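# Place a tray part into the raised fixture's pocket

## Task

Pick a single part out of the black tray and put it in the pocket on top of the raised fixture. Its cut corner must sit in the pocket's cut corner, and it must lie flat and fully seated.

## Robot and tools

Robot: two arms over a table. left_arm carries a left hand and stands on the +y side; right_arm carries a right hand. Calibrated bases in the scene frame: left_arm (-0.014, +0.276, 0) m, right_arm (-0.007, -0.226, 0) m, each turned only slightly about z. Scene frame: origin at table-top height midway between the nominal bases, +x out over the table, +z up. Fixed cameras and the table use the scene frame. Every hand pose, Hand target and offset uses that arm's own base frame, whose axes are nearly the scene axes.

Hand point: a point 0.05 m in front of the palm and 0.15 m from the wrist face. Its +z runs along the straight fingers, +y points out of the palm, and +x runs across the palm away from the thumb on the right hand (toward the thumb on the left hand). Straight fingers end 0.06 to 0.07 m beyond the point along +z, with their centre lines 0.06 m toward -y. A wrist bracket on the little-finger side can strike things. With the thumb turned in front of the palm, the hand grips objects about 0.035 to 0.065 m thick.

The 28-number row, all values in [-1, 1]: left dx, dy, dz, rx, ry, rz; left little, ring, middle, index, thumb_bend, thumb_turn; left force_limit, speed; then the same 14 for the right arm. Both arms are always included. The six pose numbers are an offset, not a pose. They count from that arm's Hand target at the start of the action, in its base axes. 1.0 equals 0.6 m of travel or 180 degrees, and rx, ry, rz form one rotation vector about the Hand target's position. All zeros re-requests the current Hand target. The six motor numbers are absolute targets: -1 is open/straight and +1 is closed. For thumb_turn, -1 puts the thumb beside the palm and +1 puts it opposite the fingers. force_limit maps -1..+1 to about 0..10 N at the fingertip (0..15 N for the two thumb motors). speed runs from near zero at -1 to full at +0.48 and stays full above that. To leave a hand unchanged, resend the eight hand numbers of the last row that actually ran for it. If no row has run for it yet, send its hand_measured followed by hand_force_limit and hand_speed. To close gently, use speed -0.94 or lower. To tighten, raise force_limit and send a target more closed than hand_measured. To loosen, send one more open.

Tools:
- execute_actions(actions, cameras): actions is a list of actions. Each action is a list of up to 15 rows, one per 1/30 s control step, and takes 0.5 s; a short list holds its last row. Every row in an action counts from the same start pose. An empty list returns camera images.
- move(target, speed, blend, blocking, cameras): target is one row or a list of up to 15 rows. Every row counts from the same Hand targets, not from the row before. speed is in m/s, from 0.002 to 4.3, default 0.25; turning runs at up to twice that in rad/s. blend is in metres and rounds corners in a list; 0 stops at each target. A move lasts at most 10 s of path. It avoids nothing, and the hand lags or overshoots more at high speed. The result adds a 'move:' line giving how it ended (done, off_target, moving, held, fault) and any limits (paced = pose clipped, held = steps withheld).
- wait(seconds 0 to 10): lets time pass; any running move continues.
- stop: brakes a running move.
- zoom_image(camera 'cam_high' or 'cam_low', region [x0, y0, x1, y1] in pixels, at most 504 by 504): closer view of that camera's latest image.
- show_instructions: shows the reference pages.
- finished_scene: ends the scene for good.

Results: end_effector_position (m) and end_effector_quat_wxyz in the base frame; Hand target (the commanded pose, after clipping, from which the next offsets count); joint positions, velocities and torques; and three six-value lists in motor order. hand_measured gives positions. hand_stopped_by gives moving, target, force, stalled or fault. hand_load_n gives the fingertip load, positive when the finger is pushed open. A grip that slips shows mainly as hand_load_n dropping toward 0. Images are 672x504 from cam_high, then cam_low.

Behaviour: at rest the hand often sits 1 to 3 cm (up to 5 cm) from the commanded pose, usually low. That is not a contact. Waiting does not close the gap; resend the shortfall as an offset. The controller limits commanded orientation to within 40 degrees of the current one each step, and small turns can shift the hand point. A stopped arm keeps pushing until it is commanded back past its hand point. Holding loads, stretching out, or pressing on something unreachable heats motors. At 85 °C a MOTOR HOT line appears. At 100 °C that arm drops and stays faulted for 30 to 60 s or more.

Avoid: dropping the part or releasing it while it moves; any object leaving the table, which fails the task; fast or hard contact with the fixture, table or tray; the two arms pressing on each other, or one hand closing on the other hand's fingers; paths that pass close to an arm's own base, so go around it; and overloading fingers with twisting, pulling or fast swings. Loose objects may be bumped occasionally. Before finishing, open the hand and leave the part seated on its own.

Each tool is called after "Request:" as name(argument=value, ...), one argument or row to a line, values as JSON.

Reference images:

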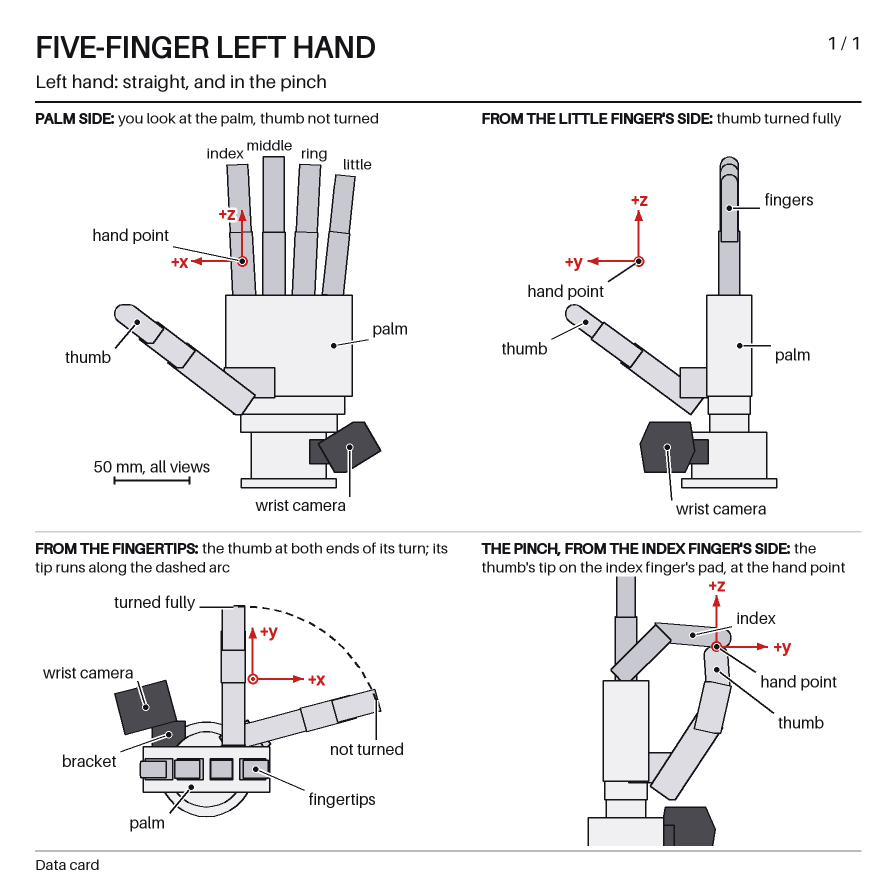

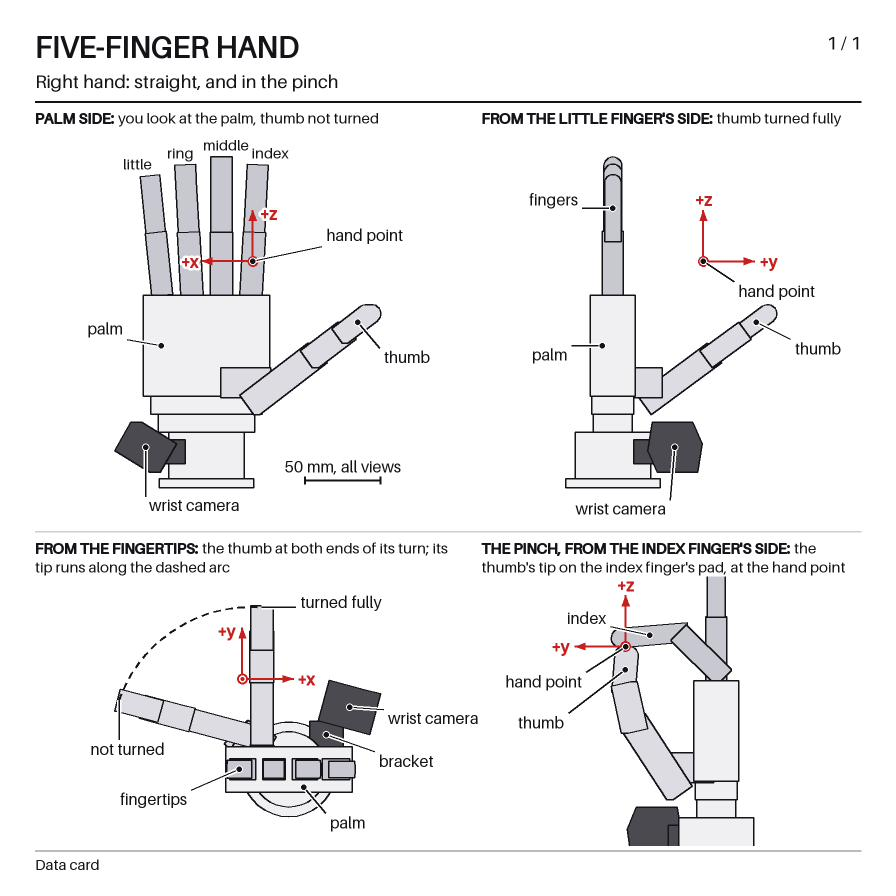

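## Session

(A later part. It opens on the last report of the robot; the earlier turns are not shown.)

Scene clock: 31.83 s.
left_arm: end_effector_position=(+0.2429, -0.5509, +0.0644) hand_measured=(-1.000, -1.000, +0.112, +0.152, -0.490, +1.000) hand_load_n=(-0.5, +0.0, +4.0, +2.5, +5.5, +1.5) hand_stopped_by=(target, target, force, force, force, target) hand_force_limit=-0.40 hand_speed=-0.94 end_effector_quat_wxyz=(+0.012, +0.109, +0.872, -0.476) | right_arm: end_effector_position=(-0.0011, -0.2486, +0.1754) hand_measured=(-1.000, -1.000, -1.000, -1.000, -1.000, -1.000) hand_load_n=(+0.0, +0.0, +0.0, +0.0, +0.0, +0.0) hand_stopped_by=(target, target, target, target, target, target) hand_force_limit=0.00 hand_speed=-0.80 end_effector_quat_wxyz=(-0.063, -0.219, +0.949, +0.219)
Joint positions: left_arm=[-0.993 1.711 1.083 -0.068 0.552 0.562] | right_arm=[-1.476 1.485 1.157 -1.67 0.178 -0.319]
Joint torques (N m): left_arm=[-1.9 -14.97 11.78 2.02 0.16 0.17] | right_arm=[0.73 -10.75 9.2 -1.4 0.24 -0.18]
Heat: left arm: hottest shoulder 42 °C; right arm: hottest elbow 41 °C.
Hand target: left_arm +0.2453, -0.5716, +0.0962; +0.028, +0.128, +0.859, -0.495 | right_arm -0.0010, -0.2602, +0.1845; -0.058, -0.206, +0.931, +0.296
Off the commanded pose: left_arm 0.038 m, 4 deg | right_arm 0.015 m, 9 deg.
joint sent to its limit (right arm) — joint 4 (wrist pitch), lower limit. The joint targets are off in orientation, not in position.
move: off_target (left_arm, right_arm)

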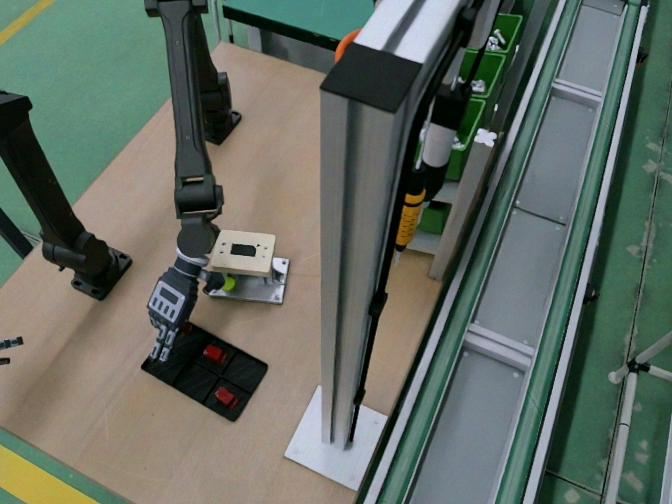

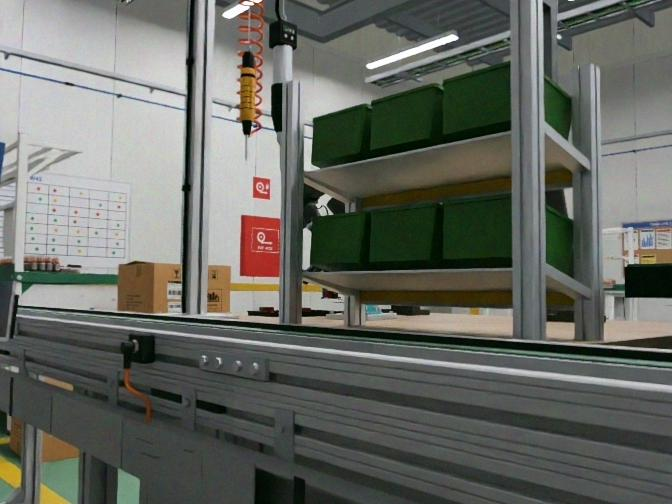

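Request:
zoom_image(
  camera="cam_low",
  region=[315, 280, 350, 310],
)

Request:
zoom_image(
  camera="cam_high",
  region=[170, 310, 205, 345],
)

Scaled by 14.400 from the camera's 672x504 image, which has a finer 960x720 frame.

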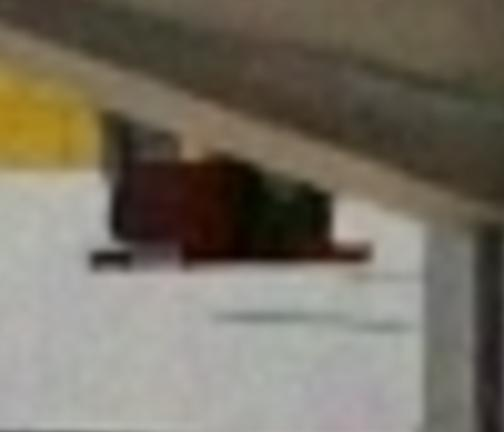

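Scaled by 14.400 from the camera's 672x504 image, which has a finer 960x720 frame.

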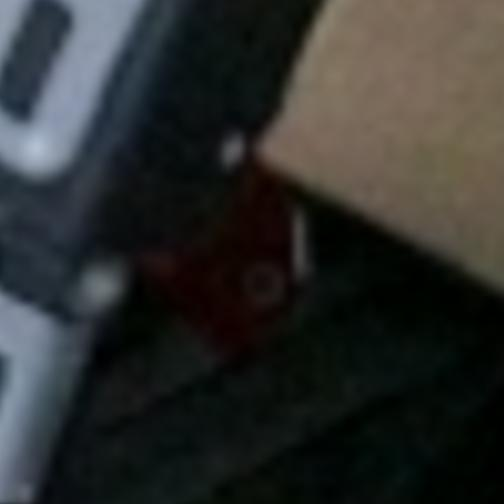

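Request:
move(
  target=[
    [0,0,0.2067,0,0,0,-1,-1,0.35,0.35,-0.36,1,-0.4,-0.94, 0,0,0,0,0,0,-1,-1,-1,-1,-1,-1,0,-0.8],
    [0.0892,0.276,0.1733,0,0,0.1872,-1,-1,0.35,0.35,-0.36,1,-0.4,-0.94, 0,0,0,0,0,0,-1,-1,-1,-1,-1,-1,0,-0.8],
  ],
  blend=0.03,
  speed=0.15,
  cameras=["cam_high","cam_low"],
)

Request:
zoom_image(
  camera="cam_high",
  region=[180, 200, 300, 310],
)

Request:
zoom_image(
  camera="cam_low",
  region=[300, 230, 420, 330],
)

Scene clock: 37.53 s.
left_arm: end_effector_position=(+0.2876, -0.4036, +0.1806) hand_measured=(-1.000, -1.000, +0.112, +0.152, -0.490, +1.000) hand_load_n=(+0.0, +0.0, +4.0, +3.0, +5.5, +1.0) hand_stopped_by=(target, target, force, force, force, target) hand_force_limit=-0.40 hand_speed=-0.94 end_effector_quat_wxyz=(+0.155, -0.119, +0.874, -0.445) | right_arm: end_effector_position=(-0.0011, -0.2486, +0.1754) hand_measured=(-1.000, -1.000, -1.000, -1.000, -1.000, -1.000) hand_load_n=(+0.0, +0.0, +0.0, +0.0, +0.0, +0.5) hand_stopped_by=(target, target, target, target, target, target) hand_force_limit=0.00 hand_speed=-0.80 end_effector_quat_wxyz=(-0.063, -0.219, +0.949, +0.219)
Joint positions: left_arm=[-0.853 1.217 0.885 -0.273 0.206 0.339] | right_arm=[-1.476 1.485 1.157 -1.67 0.178 -0.319]
Joint torques (N m): left_arm=[0.62 -9.05 9.84 3.74 -0.05 -0.07] | right_arm=[0.79 -10.75 9.2 -1.42 0.24 -0.18]
Heat: left arm: hottest shoulder 42 °C; right arm: hottest elbow 42 °C.
Hand target: left_arm +0.2988, -0.4060, +0.2001; +0.170, -0.127, +0.859, -0.466 | right_arm -0.0010, -0.2602, +0.1845; -0.058, -0.206, +0.931, +0.296
Off the commanded pose: left_arm 0.023 m, 4 deg | right_arm 0.015 m, 9 deg.
joint sent to its limit (right arm) — joint 4 (wrist pitch), lower limit. The joint targets are off in orientation, not in position.
move: off_target (left_arm, right_arm)

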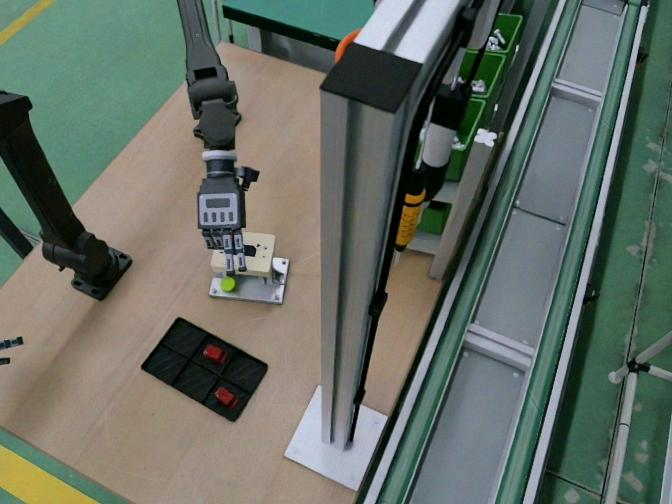

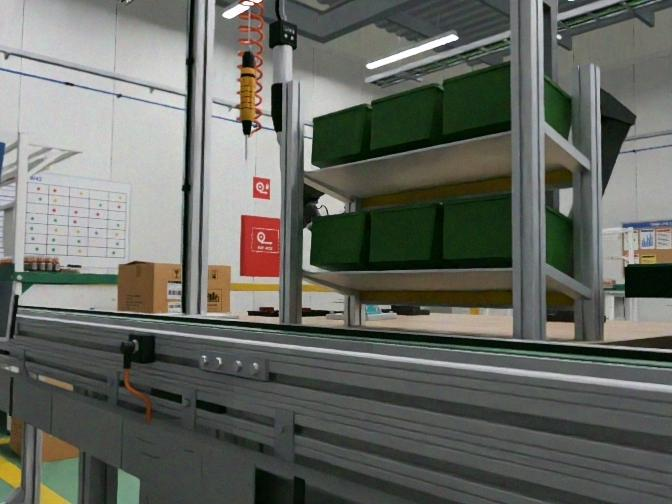

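Scaled by 4.200 from the camera's 672x504 image, which has a finer 960x720 frame.

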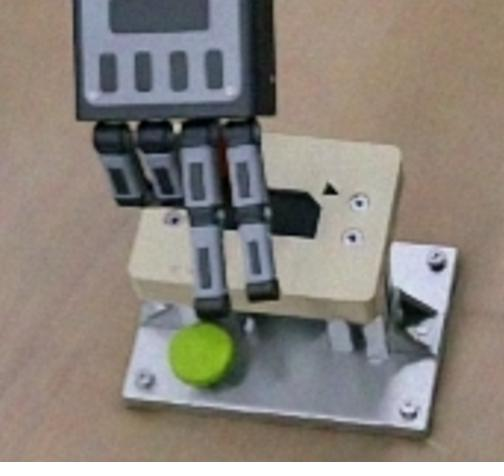

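Scaled by 4.200 from the camera's 672x504 image, which has a finer 960x720 frame.

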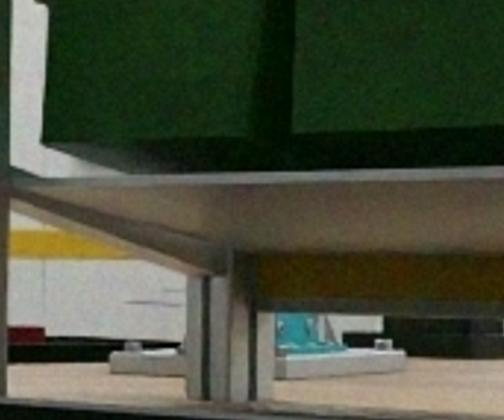

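Request:
execute_actions(
  actions=[
    [[0,0,0,0,0,0,1,-1,0.35,0.35,-0.36,1,-0.4,-0.3, 0,0,0,0,0,0,-1,-1,-1,-1,-1,-1,0,-0.8]],
  ],
  cameras=["cam_high"],
)

Request:
zoom_image(
  camera="cam_high",
  region=[210, 210, 290, 290],
)

Scene clock: 39.40 s.
left_arm: end_effector_position=(+0.2876, -0.4036, +0.1806) hand_measured=(+1.000, -1.000, +0.112, +0.152, -0.490, +1.000) hand_load_n=(+0.0, +0.0, +4.0, +3.0, +5.0, +1.0) hand_stopped_by=(target, target, force, force, force, target) hand_force_limit=-0.40 hand_speed=-0.30 end_effector_quat_wxyz=(+0.154, -0.120, +0.874, -0.445) | right_arm: end_effector_position=(-0.0011, -0.2486, +0.1754) hand_measured=(-1.000, -1.000, -1.000, -1.000, -1.000, -1.000) hand_load_n=(+0.0, +0.0, +0.0, +0.0, +0.0, +0.0) hand_stopped_by=(target, target, target, target, target, target) hand_force_limit=0.00 hand_speed=-0.80 end_effector_quat_wxyz=(-0.063, -0.219, +0.949, +0.219)
Joint positions: left_arm=[-0.853 1.217 0.885 -0.273 0.205 0.338] | right_arm=[-1.476 1.485 1.157 -1.67 0.178 -0.319]
Joint torques (N m): left_arm=[0.62 -9.05 9.81 3.74 -0.04 -0.08] | right_arm=[0.73 -10.75 9.2 -1.42 0.24 -0.18]
Heat: left arm: hottest shoulder 42 °C; right arm: hottest elbow 42 °C.
Hand target: left_arm +0.2987, -0.4060, +0.2001; +0.170, -0.127, +0.859, -0.466 | right_arm -0.0010, -0.2602, +0.1845; -0.058, -0.206, +0.931, +0.296
Off the commanded pose: left_arm 0.023 m, 4 deg | right_arm 0.015 m, 9 deg.
joint sent to its limit (right arm) — joint 4 (wrist pitch), lower limit. The joint targets are off in orientation, not in position.
Step readings (end_effector_position of left_arm | right_arm):
0: (+0.2876, -0.4036, +0.1806) | (-0.0011, -0.2486, +0.1754)
1: (+0.2876, -0.4036, +0.1806) | (-0.0011, -0.2486, +0.1754)
2: (+0.2876, -0.4036, +0.1806) | (-0.0011, -0.2486, +0.1754)
4: (+0.2876, -0.4036, +0.1806) | (-0.0011, -0.2486, +0.1754)
8: (+0.2876, -0.4036, +0.1806) | (-0.0011, -0.2486, +0.1754)
15: (+0.2876, -0.4036, +0.1806) | (-0.0011, -0.2486, +0.1754)
Images, in order (width x height): cam_high 672x504.

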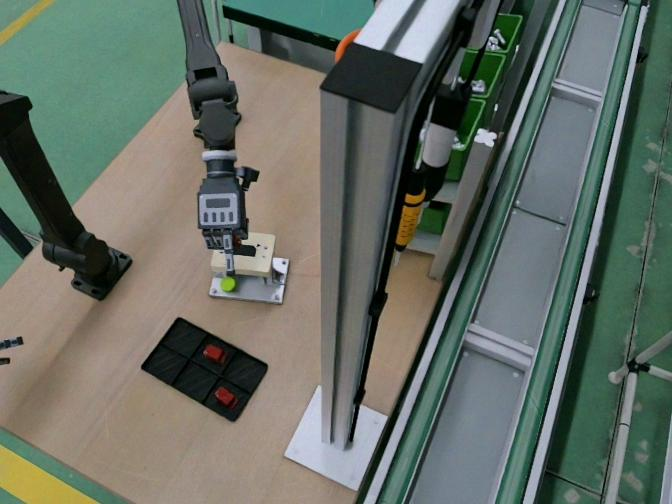

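Scaled by 6.300 from the camera's 672x504 image, which has a finer 960x720 frame.

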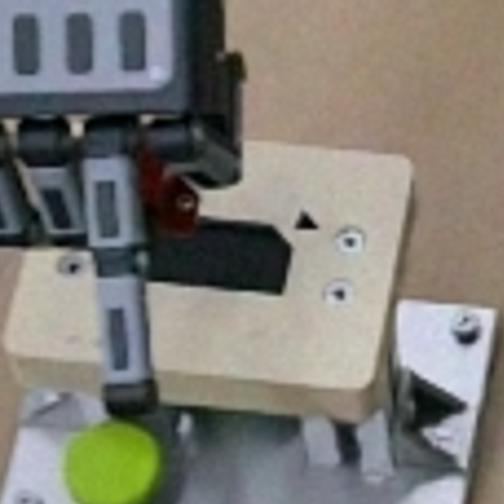

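Request:
zoom_image(
  camera="cam_high",
  region=[225, 225, 260, 260],
)

Scaled by 14.400 from the camera's 672x504 image, which has a finer 960x720 frame.

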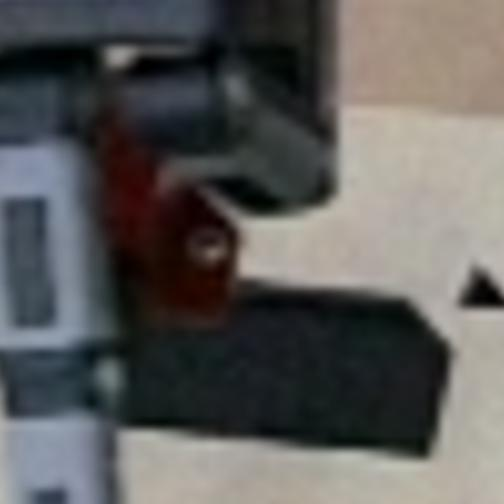

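Request:
move(
  target=[0.0172,0.0233,-0.045,0,0,0,1,-1,0.35,0.35,-0.36,1,-0.4,-0.3, 0,0,0,0,0,0,-1,-1,-1,-1,-1,-1,0,-0.8],
  speed=0.08,
  cameras=["cam_high"],
)

Request:
zoom_image(
  camera="cam_high",
  region=[225, 225, 260, 260],
)

Scene clock: 41.10 s.
left_arm: end_effector_position=(+0.2968, -0.3898, +0.1631) hand_measured=(+1.000, -1.000, +0.112, +0.152, -0.490, +1.000) hand_load_n=(+0.0, +0.0, +4.5, +2.5, +5.5, +1.0) hand_stopped_by=(target, target, force, force, force, target) hand_force_limit=-0.40 hand_speed=-0.30 end_effector_quat_wxyz=(+0.155, -0.130, +0.868, -0.453) | right_arm: end_effector_position=(-0.0011, -0.2486, +0.1754) hand_measured=(-1.000, -1.000, -1.000, -1.000, -1.000, -1.000) hand_load_n=(+0.0, +0.0, +0.0, +0.0, +0.0, +0.0) hand_stopped_by=(target, target, target, target, target, target) hand_force_limit=0.00 hand_speed=-0.80 end_effector_quat_wxyz=(-0.063, -0.219, +0.949, +0.219)
Joint positions: left_arm=[-0.807 1.217 0.826 -0.2 0.238 0.338] | right_arm=[-1.476 1.485 1.157 -1.67 0.178 -0.319]
Joint torques (N m): left_arm=[0.62 -7.53 9.69 3.66 0.16 0.18] | right_arm=[0.73 -10.75 9.21 -1.4 0.24 -0.18]
Heat: left arm: hottest shoulder 42 °C; right arm: hottest elbow 42 °C.
Hand target: left_arm +0.3092, -0.3919, +0.1732; +0.170, -0.127, +0.859, -0.466 | right_arm -0.0010, -0.2602, +0.1845; -0.058, -0.206, +0.931, +0.296
Off the commanded pose: left_arm 0.016 m, 2 deg | right_arm 0.015 m, 9 deg.
joint sent to its limit (right arm) — joint 4 (wrist pitch), lower limit. The joint targets are off in orientation, not in position.
move: off_target (left_arm, right_arm)
Images, in order (width x height): cam_high 672x504.

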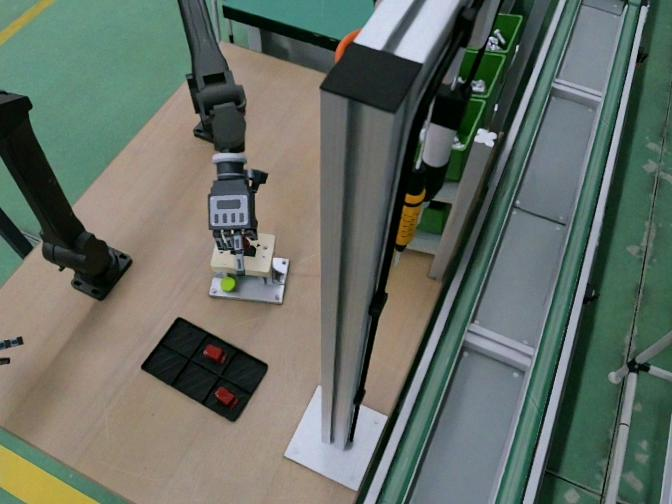

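Scaled by 14.400 from the camera's 672x504 image, which has a finer 960x720 frame.

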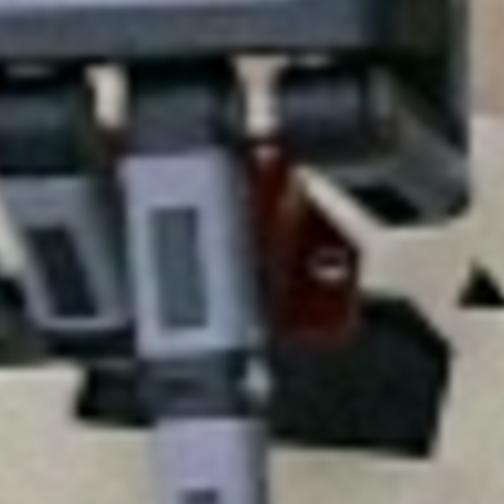

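Request:
move(
  target=[0.0098,0.0043,-0.0183,0,0,0,1,-1,0.35,0.35,-0.36,1,-0.4,-0.3, 0,0,0,0,0,0,-1,-1,-1,-1,-1,-1,0,-0.8],
  speed=0.06,
  cameras=["cam_high"],
)

Request:
zoom_image(
  camera="cam_high",
  region=[225, 225, 260, 260],
)

Scene clock: 42.57 s.
left_arm: end_effector_position=(+0.3019, -0.3875, +0.1533) hand_measured=(+1.000, -1.000, +0.112, +0.152, -0.490, +1.000) hand_load_n=(+0.0, +0.0, +4.0, +3.0, +5.0, +1.0) hand_stopped_by=(target, target, force, force, force, target) hand_force_limit=-0.40 hand_speed=-0.30 end_effector_quat_wxyz=(+0.155, -0.130, +0.867, -0.455) | right_arm: end_effector_position=(-0.0011, -0.2486, +0.1754) hand_measured=(-1.000, -1.000, -1.000, -1.000, -1.000, -1.000) hand_load_n=(+0.0, +0.0, +0.0, +0.0, +0.0, +0.0) hand_stopped_by=(target, target, target, target, target, target) hand_force_limit=0.00 hand_speed=-0.80 end_effector_quat_wxyz=(-0.063, -0.219, +0.949, +0.219)
Joint positions: left_arm=[-0.792 1.234 0.811 -0.167 0.252 0.346] | right_arm=[-1.476 1.485 1.157 -1.67 0.178 -0.319]
Joint torques (N m): left_arm=[0.79 -7.47 9.63 3.74 0.16 0.19] | right_arm=[0.73 -10.7 9.21 -1.42 0.24 -0.18]
Heat: left arm: hottest shoulder 42 °C; right arm: hottest elbow 42 °C.
Hand target: left_arm +0.3150, -0.3894, +0.1622; +0.170, -0.127, +0.859, -0.466 | right_arm -0.0010, -0.2602, +0.1845; -0.058, -0.206, +0.931, +0.296
Off the commanded pose: left_arm 0.016 m, 2 deg | right_arm 0.015 m, 9 deg.
joint sent to its limit (right arm) — joint 4 (wrist pitch), lower limit. The joint targets are off in orientation, not in position.
move: off_target (left_arm, right_arm)
Images, in order (width x height): cam_high 672x504.

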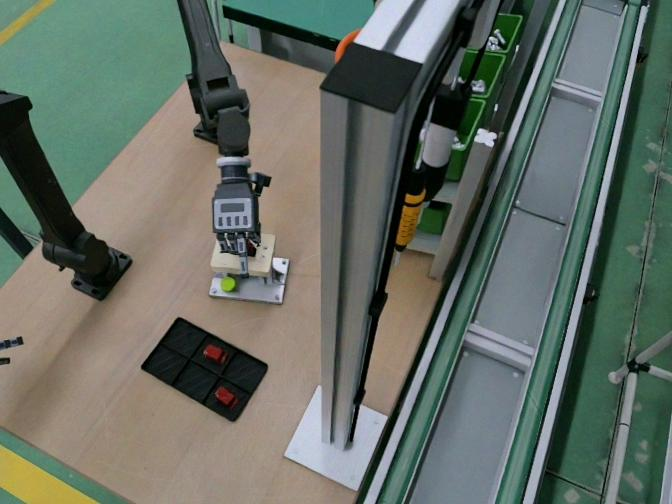

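Scaled by 14.400 from the camera's 672x504 image, which has a finer 960x720 frame.

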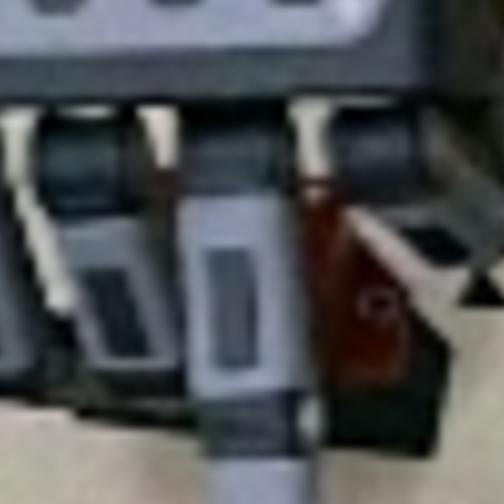

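Request:
move(
  target=[0.0013,0.0022,-0.0158,0,0,0,1,-1,0.35,0.35,-0.36,1,-0.4,-0.3, 0,0,0,0,0,0,-1,-1,-1,-1,-1,-1,0,-0.8],
  speed=0.05,
  cameras=["cam_high"],
)

Request:
zoom_image(
  camera="cam_high",
  region=[225, 225, 260, 260],
)

Scene clock: 43.87 s.
left_arm: end_effector_position=(+0.3024, -0.3866, +0.1445) hand_measured=(+1.000, -1.000, +0.112, +0.152, -0.490, +1.000) hand_load_n=(+0.0, +0.0, +4.0, +2.5, +5.5, +1.0) hand_stopped_by=(target, target, force, force, force, target) hand_force_limit=-0.40 hand_speed=-0.30 end_effector_quat_wxyz=(+0.155, -0.129, +0.867, -0.455) | right_arm: end_effector_position=(-0.0011, -0.2486, +0.1754) hand_measured=(-1.000, -1.000, -1.000, -1.000, -1.000, -1.000) hand_load_n=(+0.0, +0.0, +0.0, +0.0, +0.0, +0.0) hand_stopped_by=(target, target, target, target, target, target) hand_force_limit=0.00 hand_speed=-0.80 end_effector_quat_wxyz=(-0.063, -0.219, +0.949, +0.219)
Joint positions: left_arm=[-0.789 1.244 0.794 -0.138 0.255 0.348] | right_arm=[-1.476 1.485 1.157 -1.67 0.178 -0.319]
Joint torques (N m): left_arm=[0.79 -7.47 9.51 3.77 0.16 0.18] | right_arm=[0.73 -10.75 9.2 -1.42 0.24 -0.18]
Heat: left arm: hottest shoulder 42 °C; right arm: hottest elbow 42 °C.
Hand target: left_arm +0.3158, -0.3882, +0.1529; +0.170, -0.127, +0.859, -0.466 | right_arm -0.0010, -0.2602, +0.1845; -0.058, -0.206, +0.931, +0.296
Off the commanded pose: left_arm 0.016 m, 2 deg | right_arm 0.015 m, 9 deg.
joint sent to its limit (right arm) — joint 4 (wrist pitch), lower limit. The joint targets are off in orientation, not in position.
move: off_target (left_arm, right_arm)
Images, in order (width x height): cam_high 672x504.

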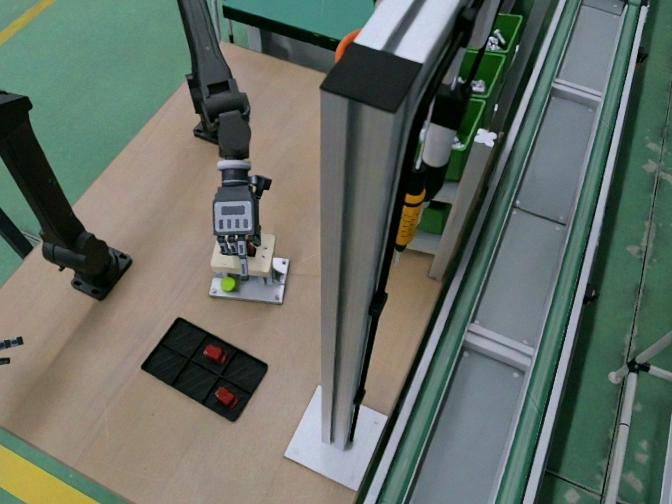

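Scaled by 14.400 from the camera's 672x504 image, which has a finer 960x720 frame.

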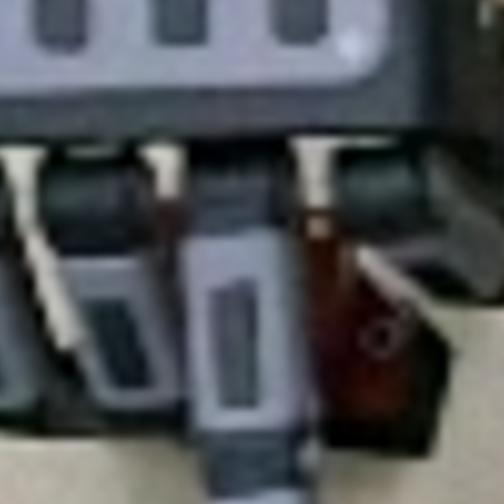

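Request:
move(
  target=[0.0025,0.0008,-0.0083,0,0,0,1,-1,0.35,0.35,-0.36,1,-0.4,-0.3, 0,0,0,0,0,0,-1,-1,-1,-1,-1,-1,0,-0.8],
  speed=0.03,
  cameras=["cam_high"],
)

Request:
zoom_image(
  camera="cam_high",
  region=[225, 225, 260, 260],
)

Scene clock: 45.33 s.
left_arm: end_effector_position=(+0.3039, -0.3860, +0.1398) hand_measured=(+1.000, -1.000, +0.112, +0.152, -0.490, +1.000) hand_load_n=(+0.0, +0.5, +4.0, +3.0, +5.5, +1.0) hand_stopped_by=(target, target, force, force, force, target) hand_force_limit=-0.40 hand_speed=-0.30 end_effector_quat_wxyz=(+0.156, -0.129, +0.867, -0.455) | right_arm: end_effector_position=(-0.0011, -0.2486, +0.1754) hand_measured=(-1.000, -1.000, -1.000, -1.000, -1.000, -1.000) hand_load_n=(+0.0, +0.0, +0.0, +0.0, +0.0, +0.0) hand_stopped_by=(target, target, target, target, target, target) hand_force_limit=0.00 hand_speed=-0.80 end_effector_quat_wxyz=(-0.063, -0.219, +0.949, +0.219)
Joint positions: left_arm=[-0.785 1.253 0.787 -0.124 0.258 0.35] | right_arm=[-1.476 1.485 1.157 -1.67 0.178 -0.319]
Joint torques (N m): left_arm=[0.73 -7.41 9.43 3.71 0.16 0.19] | right_arm=[0.79 -10.75 9.21 -1.42 0.24 -0.18]
Heat: left arm: hottest elbow 43 °C; right arm: hottest elbow 42 °C.
Hand target: left_arm +0.3173, -0.3876, +0.1478; +0.170, -0.127, +0.859, -0.466 | right_arm -0.0010, -0.2602, +0.1845; -0.058, -0.206, +0.931, +0.296
Off the commanded pose: left_arm 0.016 m, 2 deg | right_arm 0.015 m, 9 deg.
joint sent to its limit (right arm) — joint 4 (wrist pitch), lower limit. The joint targets are off in orientation, not in position.
move: off_target (left_arm, right_arm)
Images, in order (width x height): cam_high 672x504.

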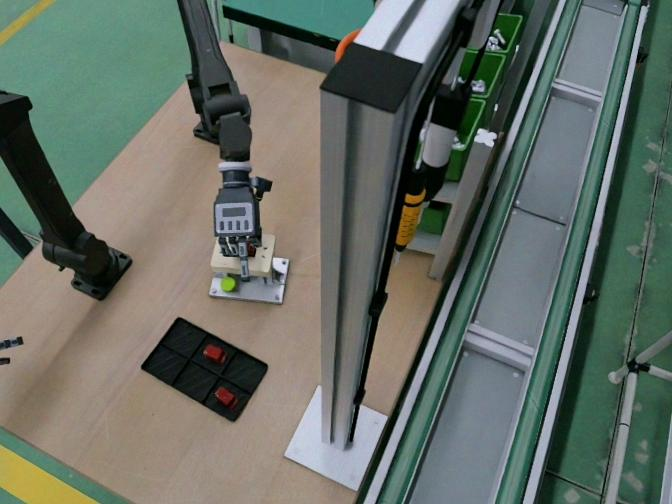

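Scaled by 14.400 from the camera's 672x504 image, which has a finer 960x720 frame.

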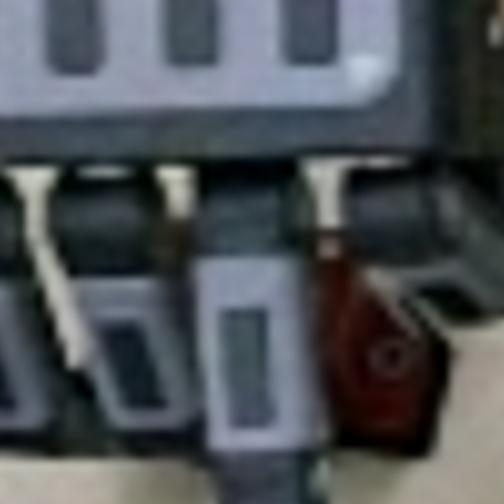

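Request:
move(
  target=[0.001,0.0003,-0.0083,0,0,0,1,-1,0.35,0.35,-0.36,1,-0.4,-0.3, 0,0,0,0,0,0,-1,-1,-1,-1,-1,-1,0,-0.8],
  speed=0.03,
  cameras=["cam_high"],
)

Request:
zoom_image(
  camera="cam_high",
  region=[225, 225, 260, 260],
)

Scene clock: 46.33 s.
left_arm: end_effector_position=(+0.3046, -0.3863, +0.1377) hand_measured=(+1.000, -1.000, +0.112, +0.152, -0.490, +1.000) hand_load_n=(+0.0, +0.0, +4.0, +2.0, +5.5, +0.5) hand_stopped_by=(target, target, force, force, force, target) hand_force_limit=-0.40 hand_speed=-0.30 end_effector_quat_wxyz=(+0.157, -0.129, +0.866, -0.457) | right_arm: end_effector_position=(-0.0011, -0.2486, +0.1754) hand_measured=(-1.000, -1.000, -1.000, -1.000, -1.000, -1.000) hand_load_n=(+0.0, +0.0, +0.0, +0.0, +0.0, +0.0) hand_stopped_by=(target, target, target, target, target, target) hand_force_limit=0.00 hand_speed=-0.80 end_effector_quat_wxyz=(-0.063, -0.219, +0.949, +0.219)
Joint positions: left_arm=[-0.784 1.256 0.781 -0.109 0.261 0.351] | right_arm=[-1.476 1.485 1.157 -1.67 0.178 -0.319]
Joint torques (N m): left_arm=[0.03 -7.18 9.26 3.79 0.13 0.19] | right_arm=[0.73 -10.75 9.21 -1.42 0.24 -0.18]
Heat: left arm: hottest elbow 43 °C; right arm: hottest elbow 42 °C.
Hand target: left_arm +0.3179, -0.3874, +0.1429; +0.170, -0.127, +0.859, -0.466 | right_arm -0.0010, -0.2602, +0.1845; -0.058, -0.206, +0.931, +0.296
Off the commanded pose: left_arm 0.014 m, 2 deg | right_arm 0.015 m, 9 deg.
joint sent to its limit (right arm) — joint 4 (wrist pitch), lower limit. The joint targets are off in orientation, not in position.
move: off_target (left_arm, right_arm)
Images, in order (width x height): cam_high 672x504.

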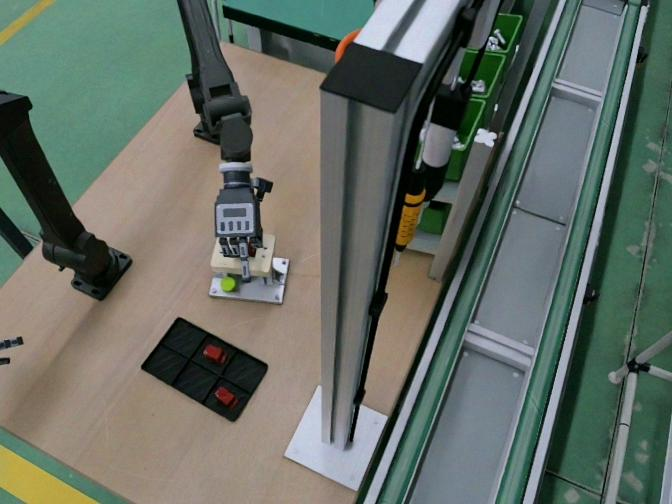

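Scaled by 14.400 from the camera's 672x504 image, which has a finer 960x720 frame.

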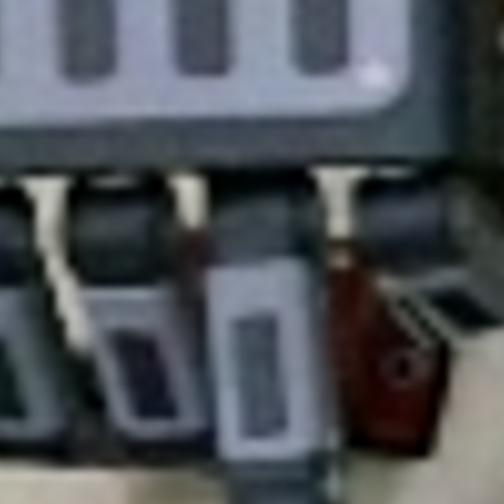

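Request:
move(
  target=[0,-0.0017,-0.005,0,0,0,1,-1,0.35,0.35,-0.36,1,-0.4,-0.3, 0,0,0,0,0,0,-1,-1,-1,-1,-1,-1,0,-0.8],
  speed=0.03,
  cameras=["cam_high"],
)

Request:
zoom_image(
  camera="cam_high",
  region=[225, 225, 260, 260],
)

Scene clock: 47.30 s.
left_arm: end_effector_position=(+0.3050, -0.3867, +0.1372) hand_measured=(+1.000, -1.000, +0.112, +0.152, -0.490, +1.000) hand_load_n=(+0.0, +0.0, +4.0, +1.5, +5.5, +0.0) hand_stopped_by=(target, target, force, force, force, target) hand_force_limit=-0.40 hand_speed=-0.30 end_effector_quat_wxyz=(+0.158, -0.128, +0.865, -0.459) | right_arm: end_effector_position=(-0.0011, -0.2486, +0.1754) hand_measured=(-1.000, -1.000, -1.000, -1.000, -1.000, -1.000) hand_load_n=(+0.0, +0.0, +0.0, +0.0, +0.0, +0.0) hand_stopped_by=(target, target, target, target, target, target) hand_force_limit=0.00 hand_speed=-0.80 end_effector_quat_wxyz=(-0.063, -0.219, +0.949, +0.219)
Joint positions: left_arm=[-0.784 1.257 0.778 -0.101 0.261 0.351] | right_arm=[-1.476 1.485 1.157 -1.67 0.178 -0.319]
Joint torques (N m): left_arm=[0.67 -6.77 9.2 4.05 0.08 0.18] | right_arm=[0.73 -10.75 9.2 -1.4 0.24 -0.18]
Heat: left arm: hottest elbow 43 °C; right arm: hottest elbow 42 °C.
Hand target: left_arm +0.3179, -0.3884, +0.1397; +0.170, -0.127, +0.859, -0.466 | right_arm -0.0010, -0.2602, +0.1845; -0.058, -0.206, +0.931, +0.296
Off the commanded pose: left_arm 0.013 m, 2 deg | right_arm 0.015 m, 9 deg.
joint sent to its limit (right arm) — joint 4 (wrist pitch), lower limit. The joint targets are off in orientation, not in position.
move: off_target (left_arm, right_arm)
Images, in order (width x height): cam_high 672x504.

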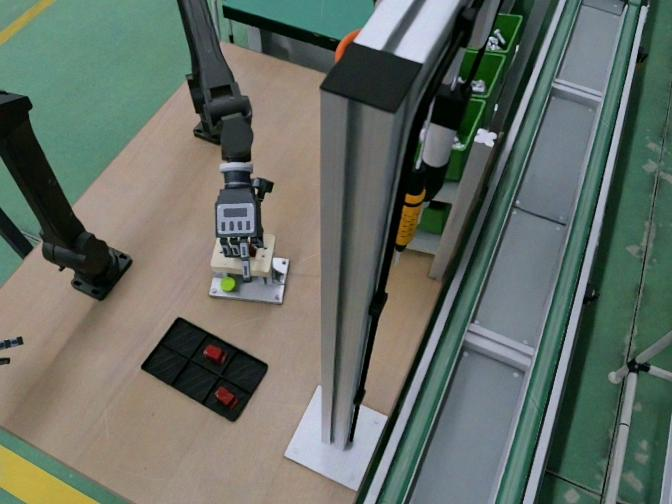

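Scaled by 14.400 from the camera's 672x504 image, which has a finer 960x720 frame.

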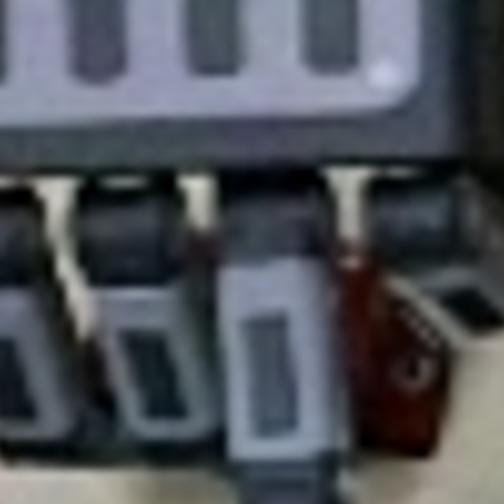

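Request:
move(
  target=[-0.0025,0,0.001,0,0,0,1,-1,0.35,0.35,-0.36,1,-0.4,-0.3, 0,0,0,0,0,0,-1,-1,-1,-1,-1,-1,0,-0.8],
  speed=0.03,
  cameras=["cam_high"],
)

Request:
zoom_image(
  camera="cam_high",
  region=[225, 225, 260, 260],
)

Scene clock: 48.27 s.
left_arm: end_effector_position=(+0.3049, -0.3866, +0.1370) hand_measured=(+1.000, -1.000, +0.112, +0.152, -0.490, +1.000) hand_load_n=(+0.0, +0.0, +4.0, +1.5, +5.5, +0.0) hand_stopped_by=(target, target, force, force, force, target) hand_force_limit=-0.40 hand_speed=-0.30 end_effector_quat_wxyz=(+0.158, -0.128, +0.865, -0.459) | right_arm: end_effector_position=(-0.0011, -0.2486, +0.1754) hand_measured=(-1.000, -1.000, -1.000, -1.000, -1.000, -1.000) hand_load_n=(+0.0, +0.0, +0.0, +0.0, +0.0, +0.0) hand_stopped_by=(target, target, target, target, target, target) hand_force_limit=0.00 hand_speed=-0.80 end_effector_quat_wxyz=(-0.063, -0.219, +0.949, +0.219)
Joint positions: left_arm=[-0.784 1.257 0.778 -0.101 0.261 0.351] | right_arm=[-1.476 1.485 1.157 -1.67 0.178 -0.319]
Joint torques (N m): left_arm=[0.38 -7 9.09 3.77 0 0.16] | right_arm=[0.73 -10.7 9.21 -1.4 0.24 -0.18]
Heat: left arm: hottest elbow 43 °C; right arm: hottest elbow 42 °C.
Hand target: left_arm +0.3164, -0.3884, +0.1403; +0.170, -0.127, +0.859, -0.466 | right_arm -0.0010, -0.2602, +0.1845; -0.058, -0.206, +0.931, +0.296
Off the commanded pose: left_arm 0.012 m, 2 deg | right_arm 0.015 m, 9 deg.
joint sent to its limit (right arm) — joint 4 (wrist pitch), lower limit. The joint targets are off in orientation, not in position.
move: off_target (left_arm, right_arm)
Images, in order (width x height): cam_high 672x504.

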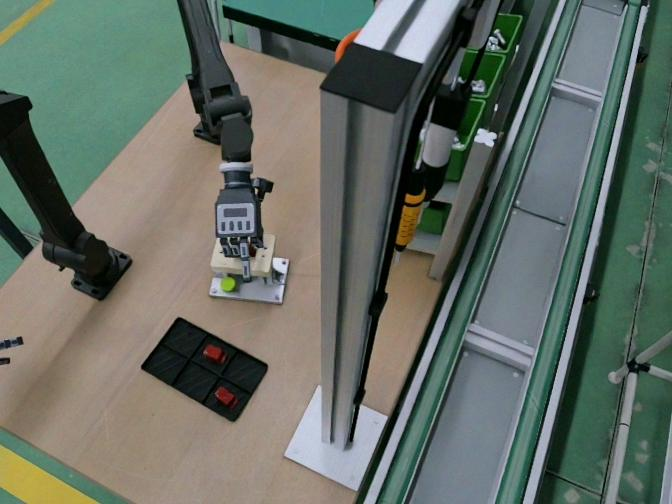

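Scaled by 14.400 from the camera's 672x504 image, which has a finer 960x720 frame.

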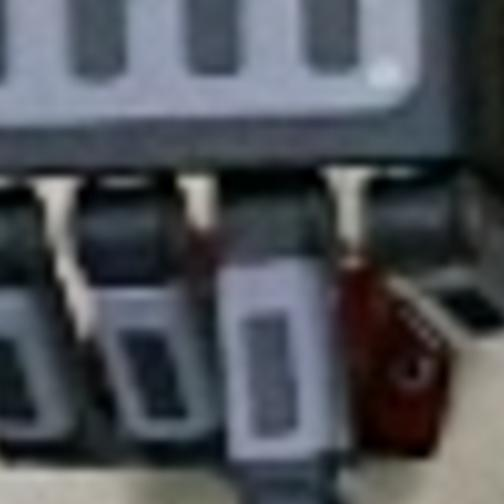

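Request:
move(
  target=[
    [-0.009,0,0.02,0,0,0,1,-1,0.35,0.35,-0.36,1,-0.4,-0.3, 0,0,0,0,0,0,-1,-1,-1,-1,-1,-1,0,-0.8],
    [-0.002,0.001,0.012,0,0,0,1,-1,0.35,0.35,-0.36,1,-0.4,-0.3, 0,0,0,0,0,0,-1,-1,-1,-1,-1,-1,0,-0.8],
  ],
  speed=0.04,
  cameras=["cam_high"],
)

Request:
zoom_image(
  camera="cam_high",
  region=[225, 225, 260, 260],
)

Scene clock: 49.70 s.
left_arm: end_effector_position=(+0.3057, -0.3861, +0.1376) hand_measured=(+1.000, -1.000, +0.112, +0.152, -0.490, +1.000) hand_load_n=(+0.0, +0.0, +4.0, +2.0, +5.5, +0.5) hand_stopped_by=(target, target, force, force, force, target) hand_force_limit=-0.40 hand_speed=-0.30 end_effector_quat_wxyz=(+0.160, -0.129, +0.865, -0.458) | right_arm: end_effector_position=(-0.0011, -0.2486, +0.1754) hand_measured=(-1.000, -1.000, -1.000, -1.000, -1.000, -1.000) hand_load_n=(+0.0, +0.0, +0.0, +0.0, +0.0, +0.0) hand_stopped_by=(target, target, target, target, target, target) hand_force_limit=0.00 hand_speed=-0.80 end_effector_quat_wxyz=(-0.063, -0.219, +0.949, +0.219)
Joint positions: left_arm=[-0.784 1.256 0.778 -0.101 0.256 0.351] | right_arm=[-1.476 1.485 1.157 -1.67 0.178 -0.319]
Joint torques (N m): left_arm=[-0.03 -7.88 9.87 2.8 0.13 0.15] | right_arm=[0.73 -10.75 9.2 -1.4 0.24 -0.18]
Heat: left arm: hottest elbow 43 °C; right arm: hottest elbow 42 °C.
Hand target: left_arm +0.3152, -0.3878, +0.1474; +0.170, -0.127, +0.859, -0.466 | right_arm -0.0010, -0.2602, +0.1845; -0.058, -0.206, +0.931, +0.296
Off the commanded pose: left_arm 0.014 m, 2 deg | right_arm 0.015 m, 9 deg.
joint sent to its limit (right arm) — joint 4 (wrist pitch), lower limit. The joint targets are off in orientation, not in position.
move: off_target (left_arm, right_arm)
Images, in order (width x height): cam_high 672x504.

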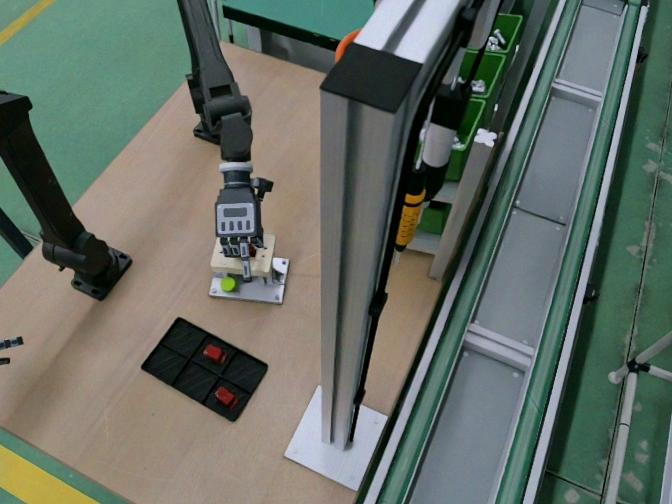

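Scaled by 14.400 from the camera's 672x504 image, which has a finer 960x720 frame.

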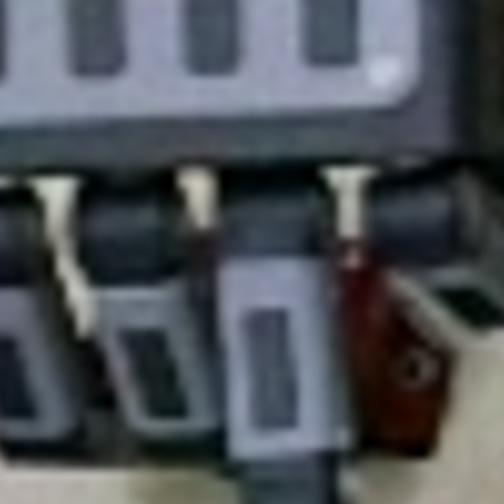

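Request:
move(
  target=[-0.015,0,0.04,0,0,0,1,-1,0.35,0.35,-0.36,1,-0.4,-0.3, 0,0,0,0,0,0,-1,-1,-1,-1,-1,-1,0,-0.8],
  speed=0.05,
  cameras=["cam_high"],
)

Request:
zoom_image(
  camera="cam_high",
  region=[225, 225, 260, 260],
)

Scene clock: 50.93 s.
left_arm: end_effector_position=(+0.2989, -0.3769, +0.1431) hand_measured=(+1.000, -1.000, +0.112, +0.152, -0.490, +1.000) hand_load_n=(+0.0, +0.0, +4.0, +2.5, +5.0, +1.0) hand_stopped_by=(target, target, force, force, force, target) hand_force_limit=-0.40 hand_speed=-0.30 end_effector_quat_wxyz=(+0.157, -0.134, +0.870, -0.448) | right_arm: end_effector_position=(-0.0011, -0.2486, +0.1754) hand_measured=(-1.000, -1.000, -1.000, -1.000, -1.000, -1.000) hand_load_n=(+0.0, +0.0, +0.0, +0.0, +0.0, +0.0) hand_stopped_by=(target, target, target, target, target, target) hand_force_limit=0.00 hand_speed=-0.80 end_effector_quat_wxyz=(-0.063, -0.219, +0.949, +0.219)
Joint positions: left_arm=[-0.784 1.221 0.778 -0.158 0.246 0.351] | right_arm=[-1.476 1.485 1.157 -1.67 0.178 -0.319]
Joint torques (N m): left_arm=[-1.08 -8.7 12.21 2.1 -0.02 0.05] | right_arm=[0.73 -10.7 9.2 -1.42 0.24 -0.18]
Heat: left arm: hottest elbow 43 °C; right arm: hottest elbow 42 °C.
Hand target: left_arm +0.3061, -0.3878, +0.1715; +0.170, -0.127, +0.859, -0.466 | right_arm -0.0010, -0.2602, +0.1845; -0.058, -0.206, +0.931, +0.296
Off the commanded pose: left_arm 0.031 m, 3 deg | right_arm 0.015 m, 9 deg.
joint sent to its limit (right arm) — joint 4 (wrist pitch), lower limit. The joint targets are off in orientation, not in position.
move: off_target (left_arm, right_arm)
Images, in order (width x height): cam_high 672x504.

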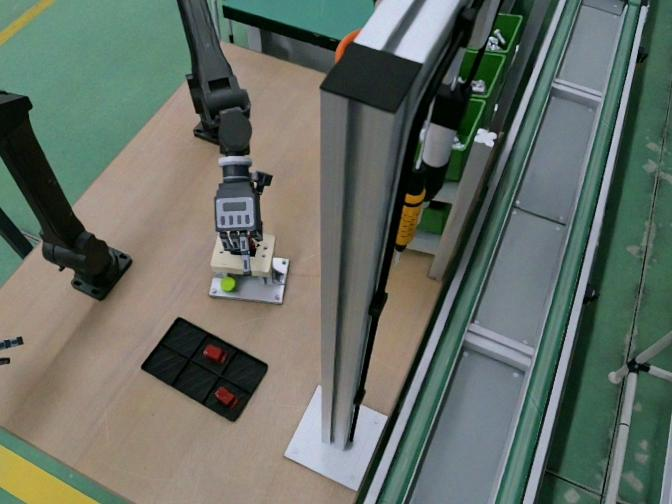

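Scaled by 14.400 from the camera's 672x504 image, which has a finer 960x720 frame.

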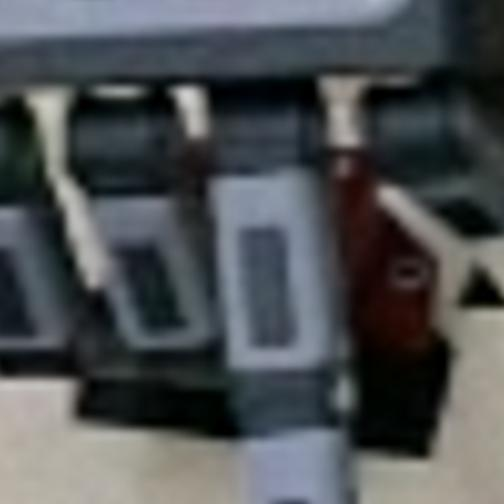

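Request:
move(
  target=[
    [-0.0155,-0.0303,0.06,0,0,0,1,-1,0.35,0.35,-0.36,1,-0.4,-0.3, 0,0,0,0,0,0,-1,-1,-1,-1,-1,-1,0,-0.8],
    [0.0018,-0.0065,0.0028,0,0,0,1,-1,0.35,0.35,-0.36,1,-0.4,-0.3, 0,0,0,0,0,0,-1,-1,-1,-1,-1,-1,0,-0.8],
    [0.0115,-0.0023,-0.0155,0,0,0,1,-1,0.35,0.35,-0.36,1,-0.4,-0.3, 0,0,0,0,0,0,-1,-1,-1,-1,-1,-1,0,-0.8],
    [0.0128,-0.0003,-0.031,0,0,0,1,-1,0.35,0.35,-0.36,1,-0.4,-0.3, 0,0,0,0,0,0,-1,-1,-1,-1,-1,-1,0,-0.8],
  ],
  speed=0.08,
  cameras=["cam_high"],
)

Request:
zoom_image(
  camera="cam_high",
  region=[225, 225, 260, 260],
)

Scene clock: 54.70 s.
left_arm: end_effector_position=(+0.3004, -0.3863, +0.1439) hand_measured=(+1.000, -1.000, +0.112, +0.152, -0.490, +1.000) hand_load_n=(+0.0, +0.0, +4.0, +3.0, +5.0, +1.0) hand_stopped_by=(target, target, force, force, force, target) hand_force_limit=-0.40 hand_speed=-0.30 end_effector_quat_wxyz=(+0.155, -0.130, +0.868, -0.454) | right_arm: end_effector_position=(-0.0011, -0.2486, +0.1754) hand_measured=(-1.000, -1.000, -1.000, -1.000, -1.000, -1.000) hand_load_n=(+0.0, +0.0, +0.0, +0.0, +0.0, +0.0) hand_stopped_by=(target, target, target, target, target, target) hand_force_limit=0.00 hand_speed=-0.80 end_effector_quat_wxyz=(-0.063, -0.219, +0.949, +0.219)
Joint positions: left_arm=[-0.793 1.241 0.79 -0.139 0.252 0.347] | right_arm=[-1.476 1.485 1.157 -1.67 0.178 -0.319]
Joint torques (N m): left_arm=[0.73 -7.47 9.54 3.62 0.16 0.19] | right_arm=[0.73 -10.75 9.21 -1.42 0.24 -0.18]
Heat: left arm: hottest elbow 43 °C; right arm: hottest elbow 43 °C.
Hand target: left_arm +0.3138, -0.3880, +0.1530; +0.170, -0.127, +0.859, -0.466 | right_arm -0.0010, -0.2602, +0.1845; -0.058, -0.206, +0.931, +0.296
Off the commanded pose: left_arm 0.016 m, 2 deg | right_arm 0.015 m, 9 deg.
joint sent to its limit (right arm) — joint 4 (wrist pitch), lower limit. The joint targets are off in orientation, not in position.
move: off_target (left_arm, right_arm)
Images, in order (width x height): cam_high 672x504.

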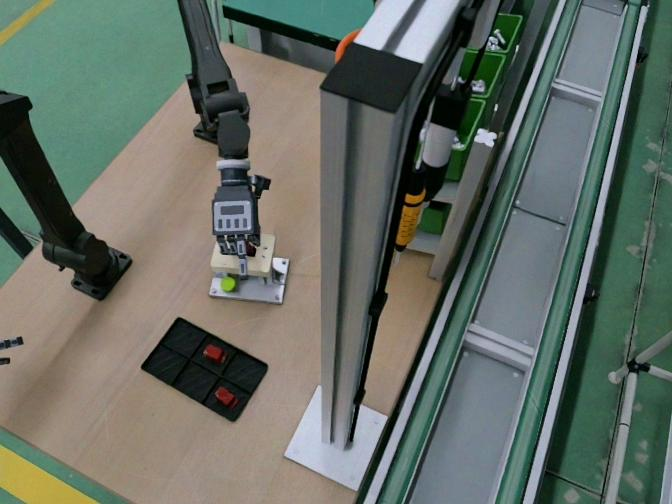

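Scaled by 14.400 from the camera's 672x504 image, which has a finer 960x720 frame.

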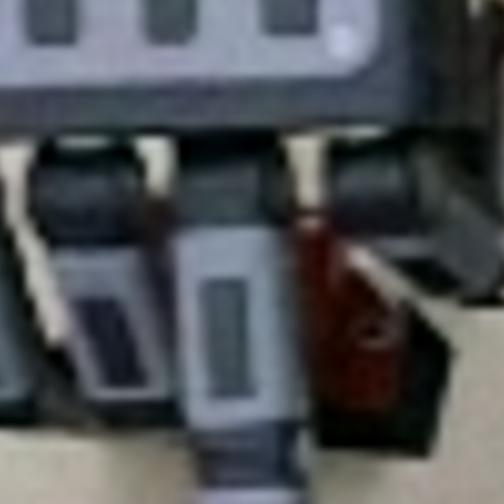

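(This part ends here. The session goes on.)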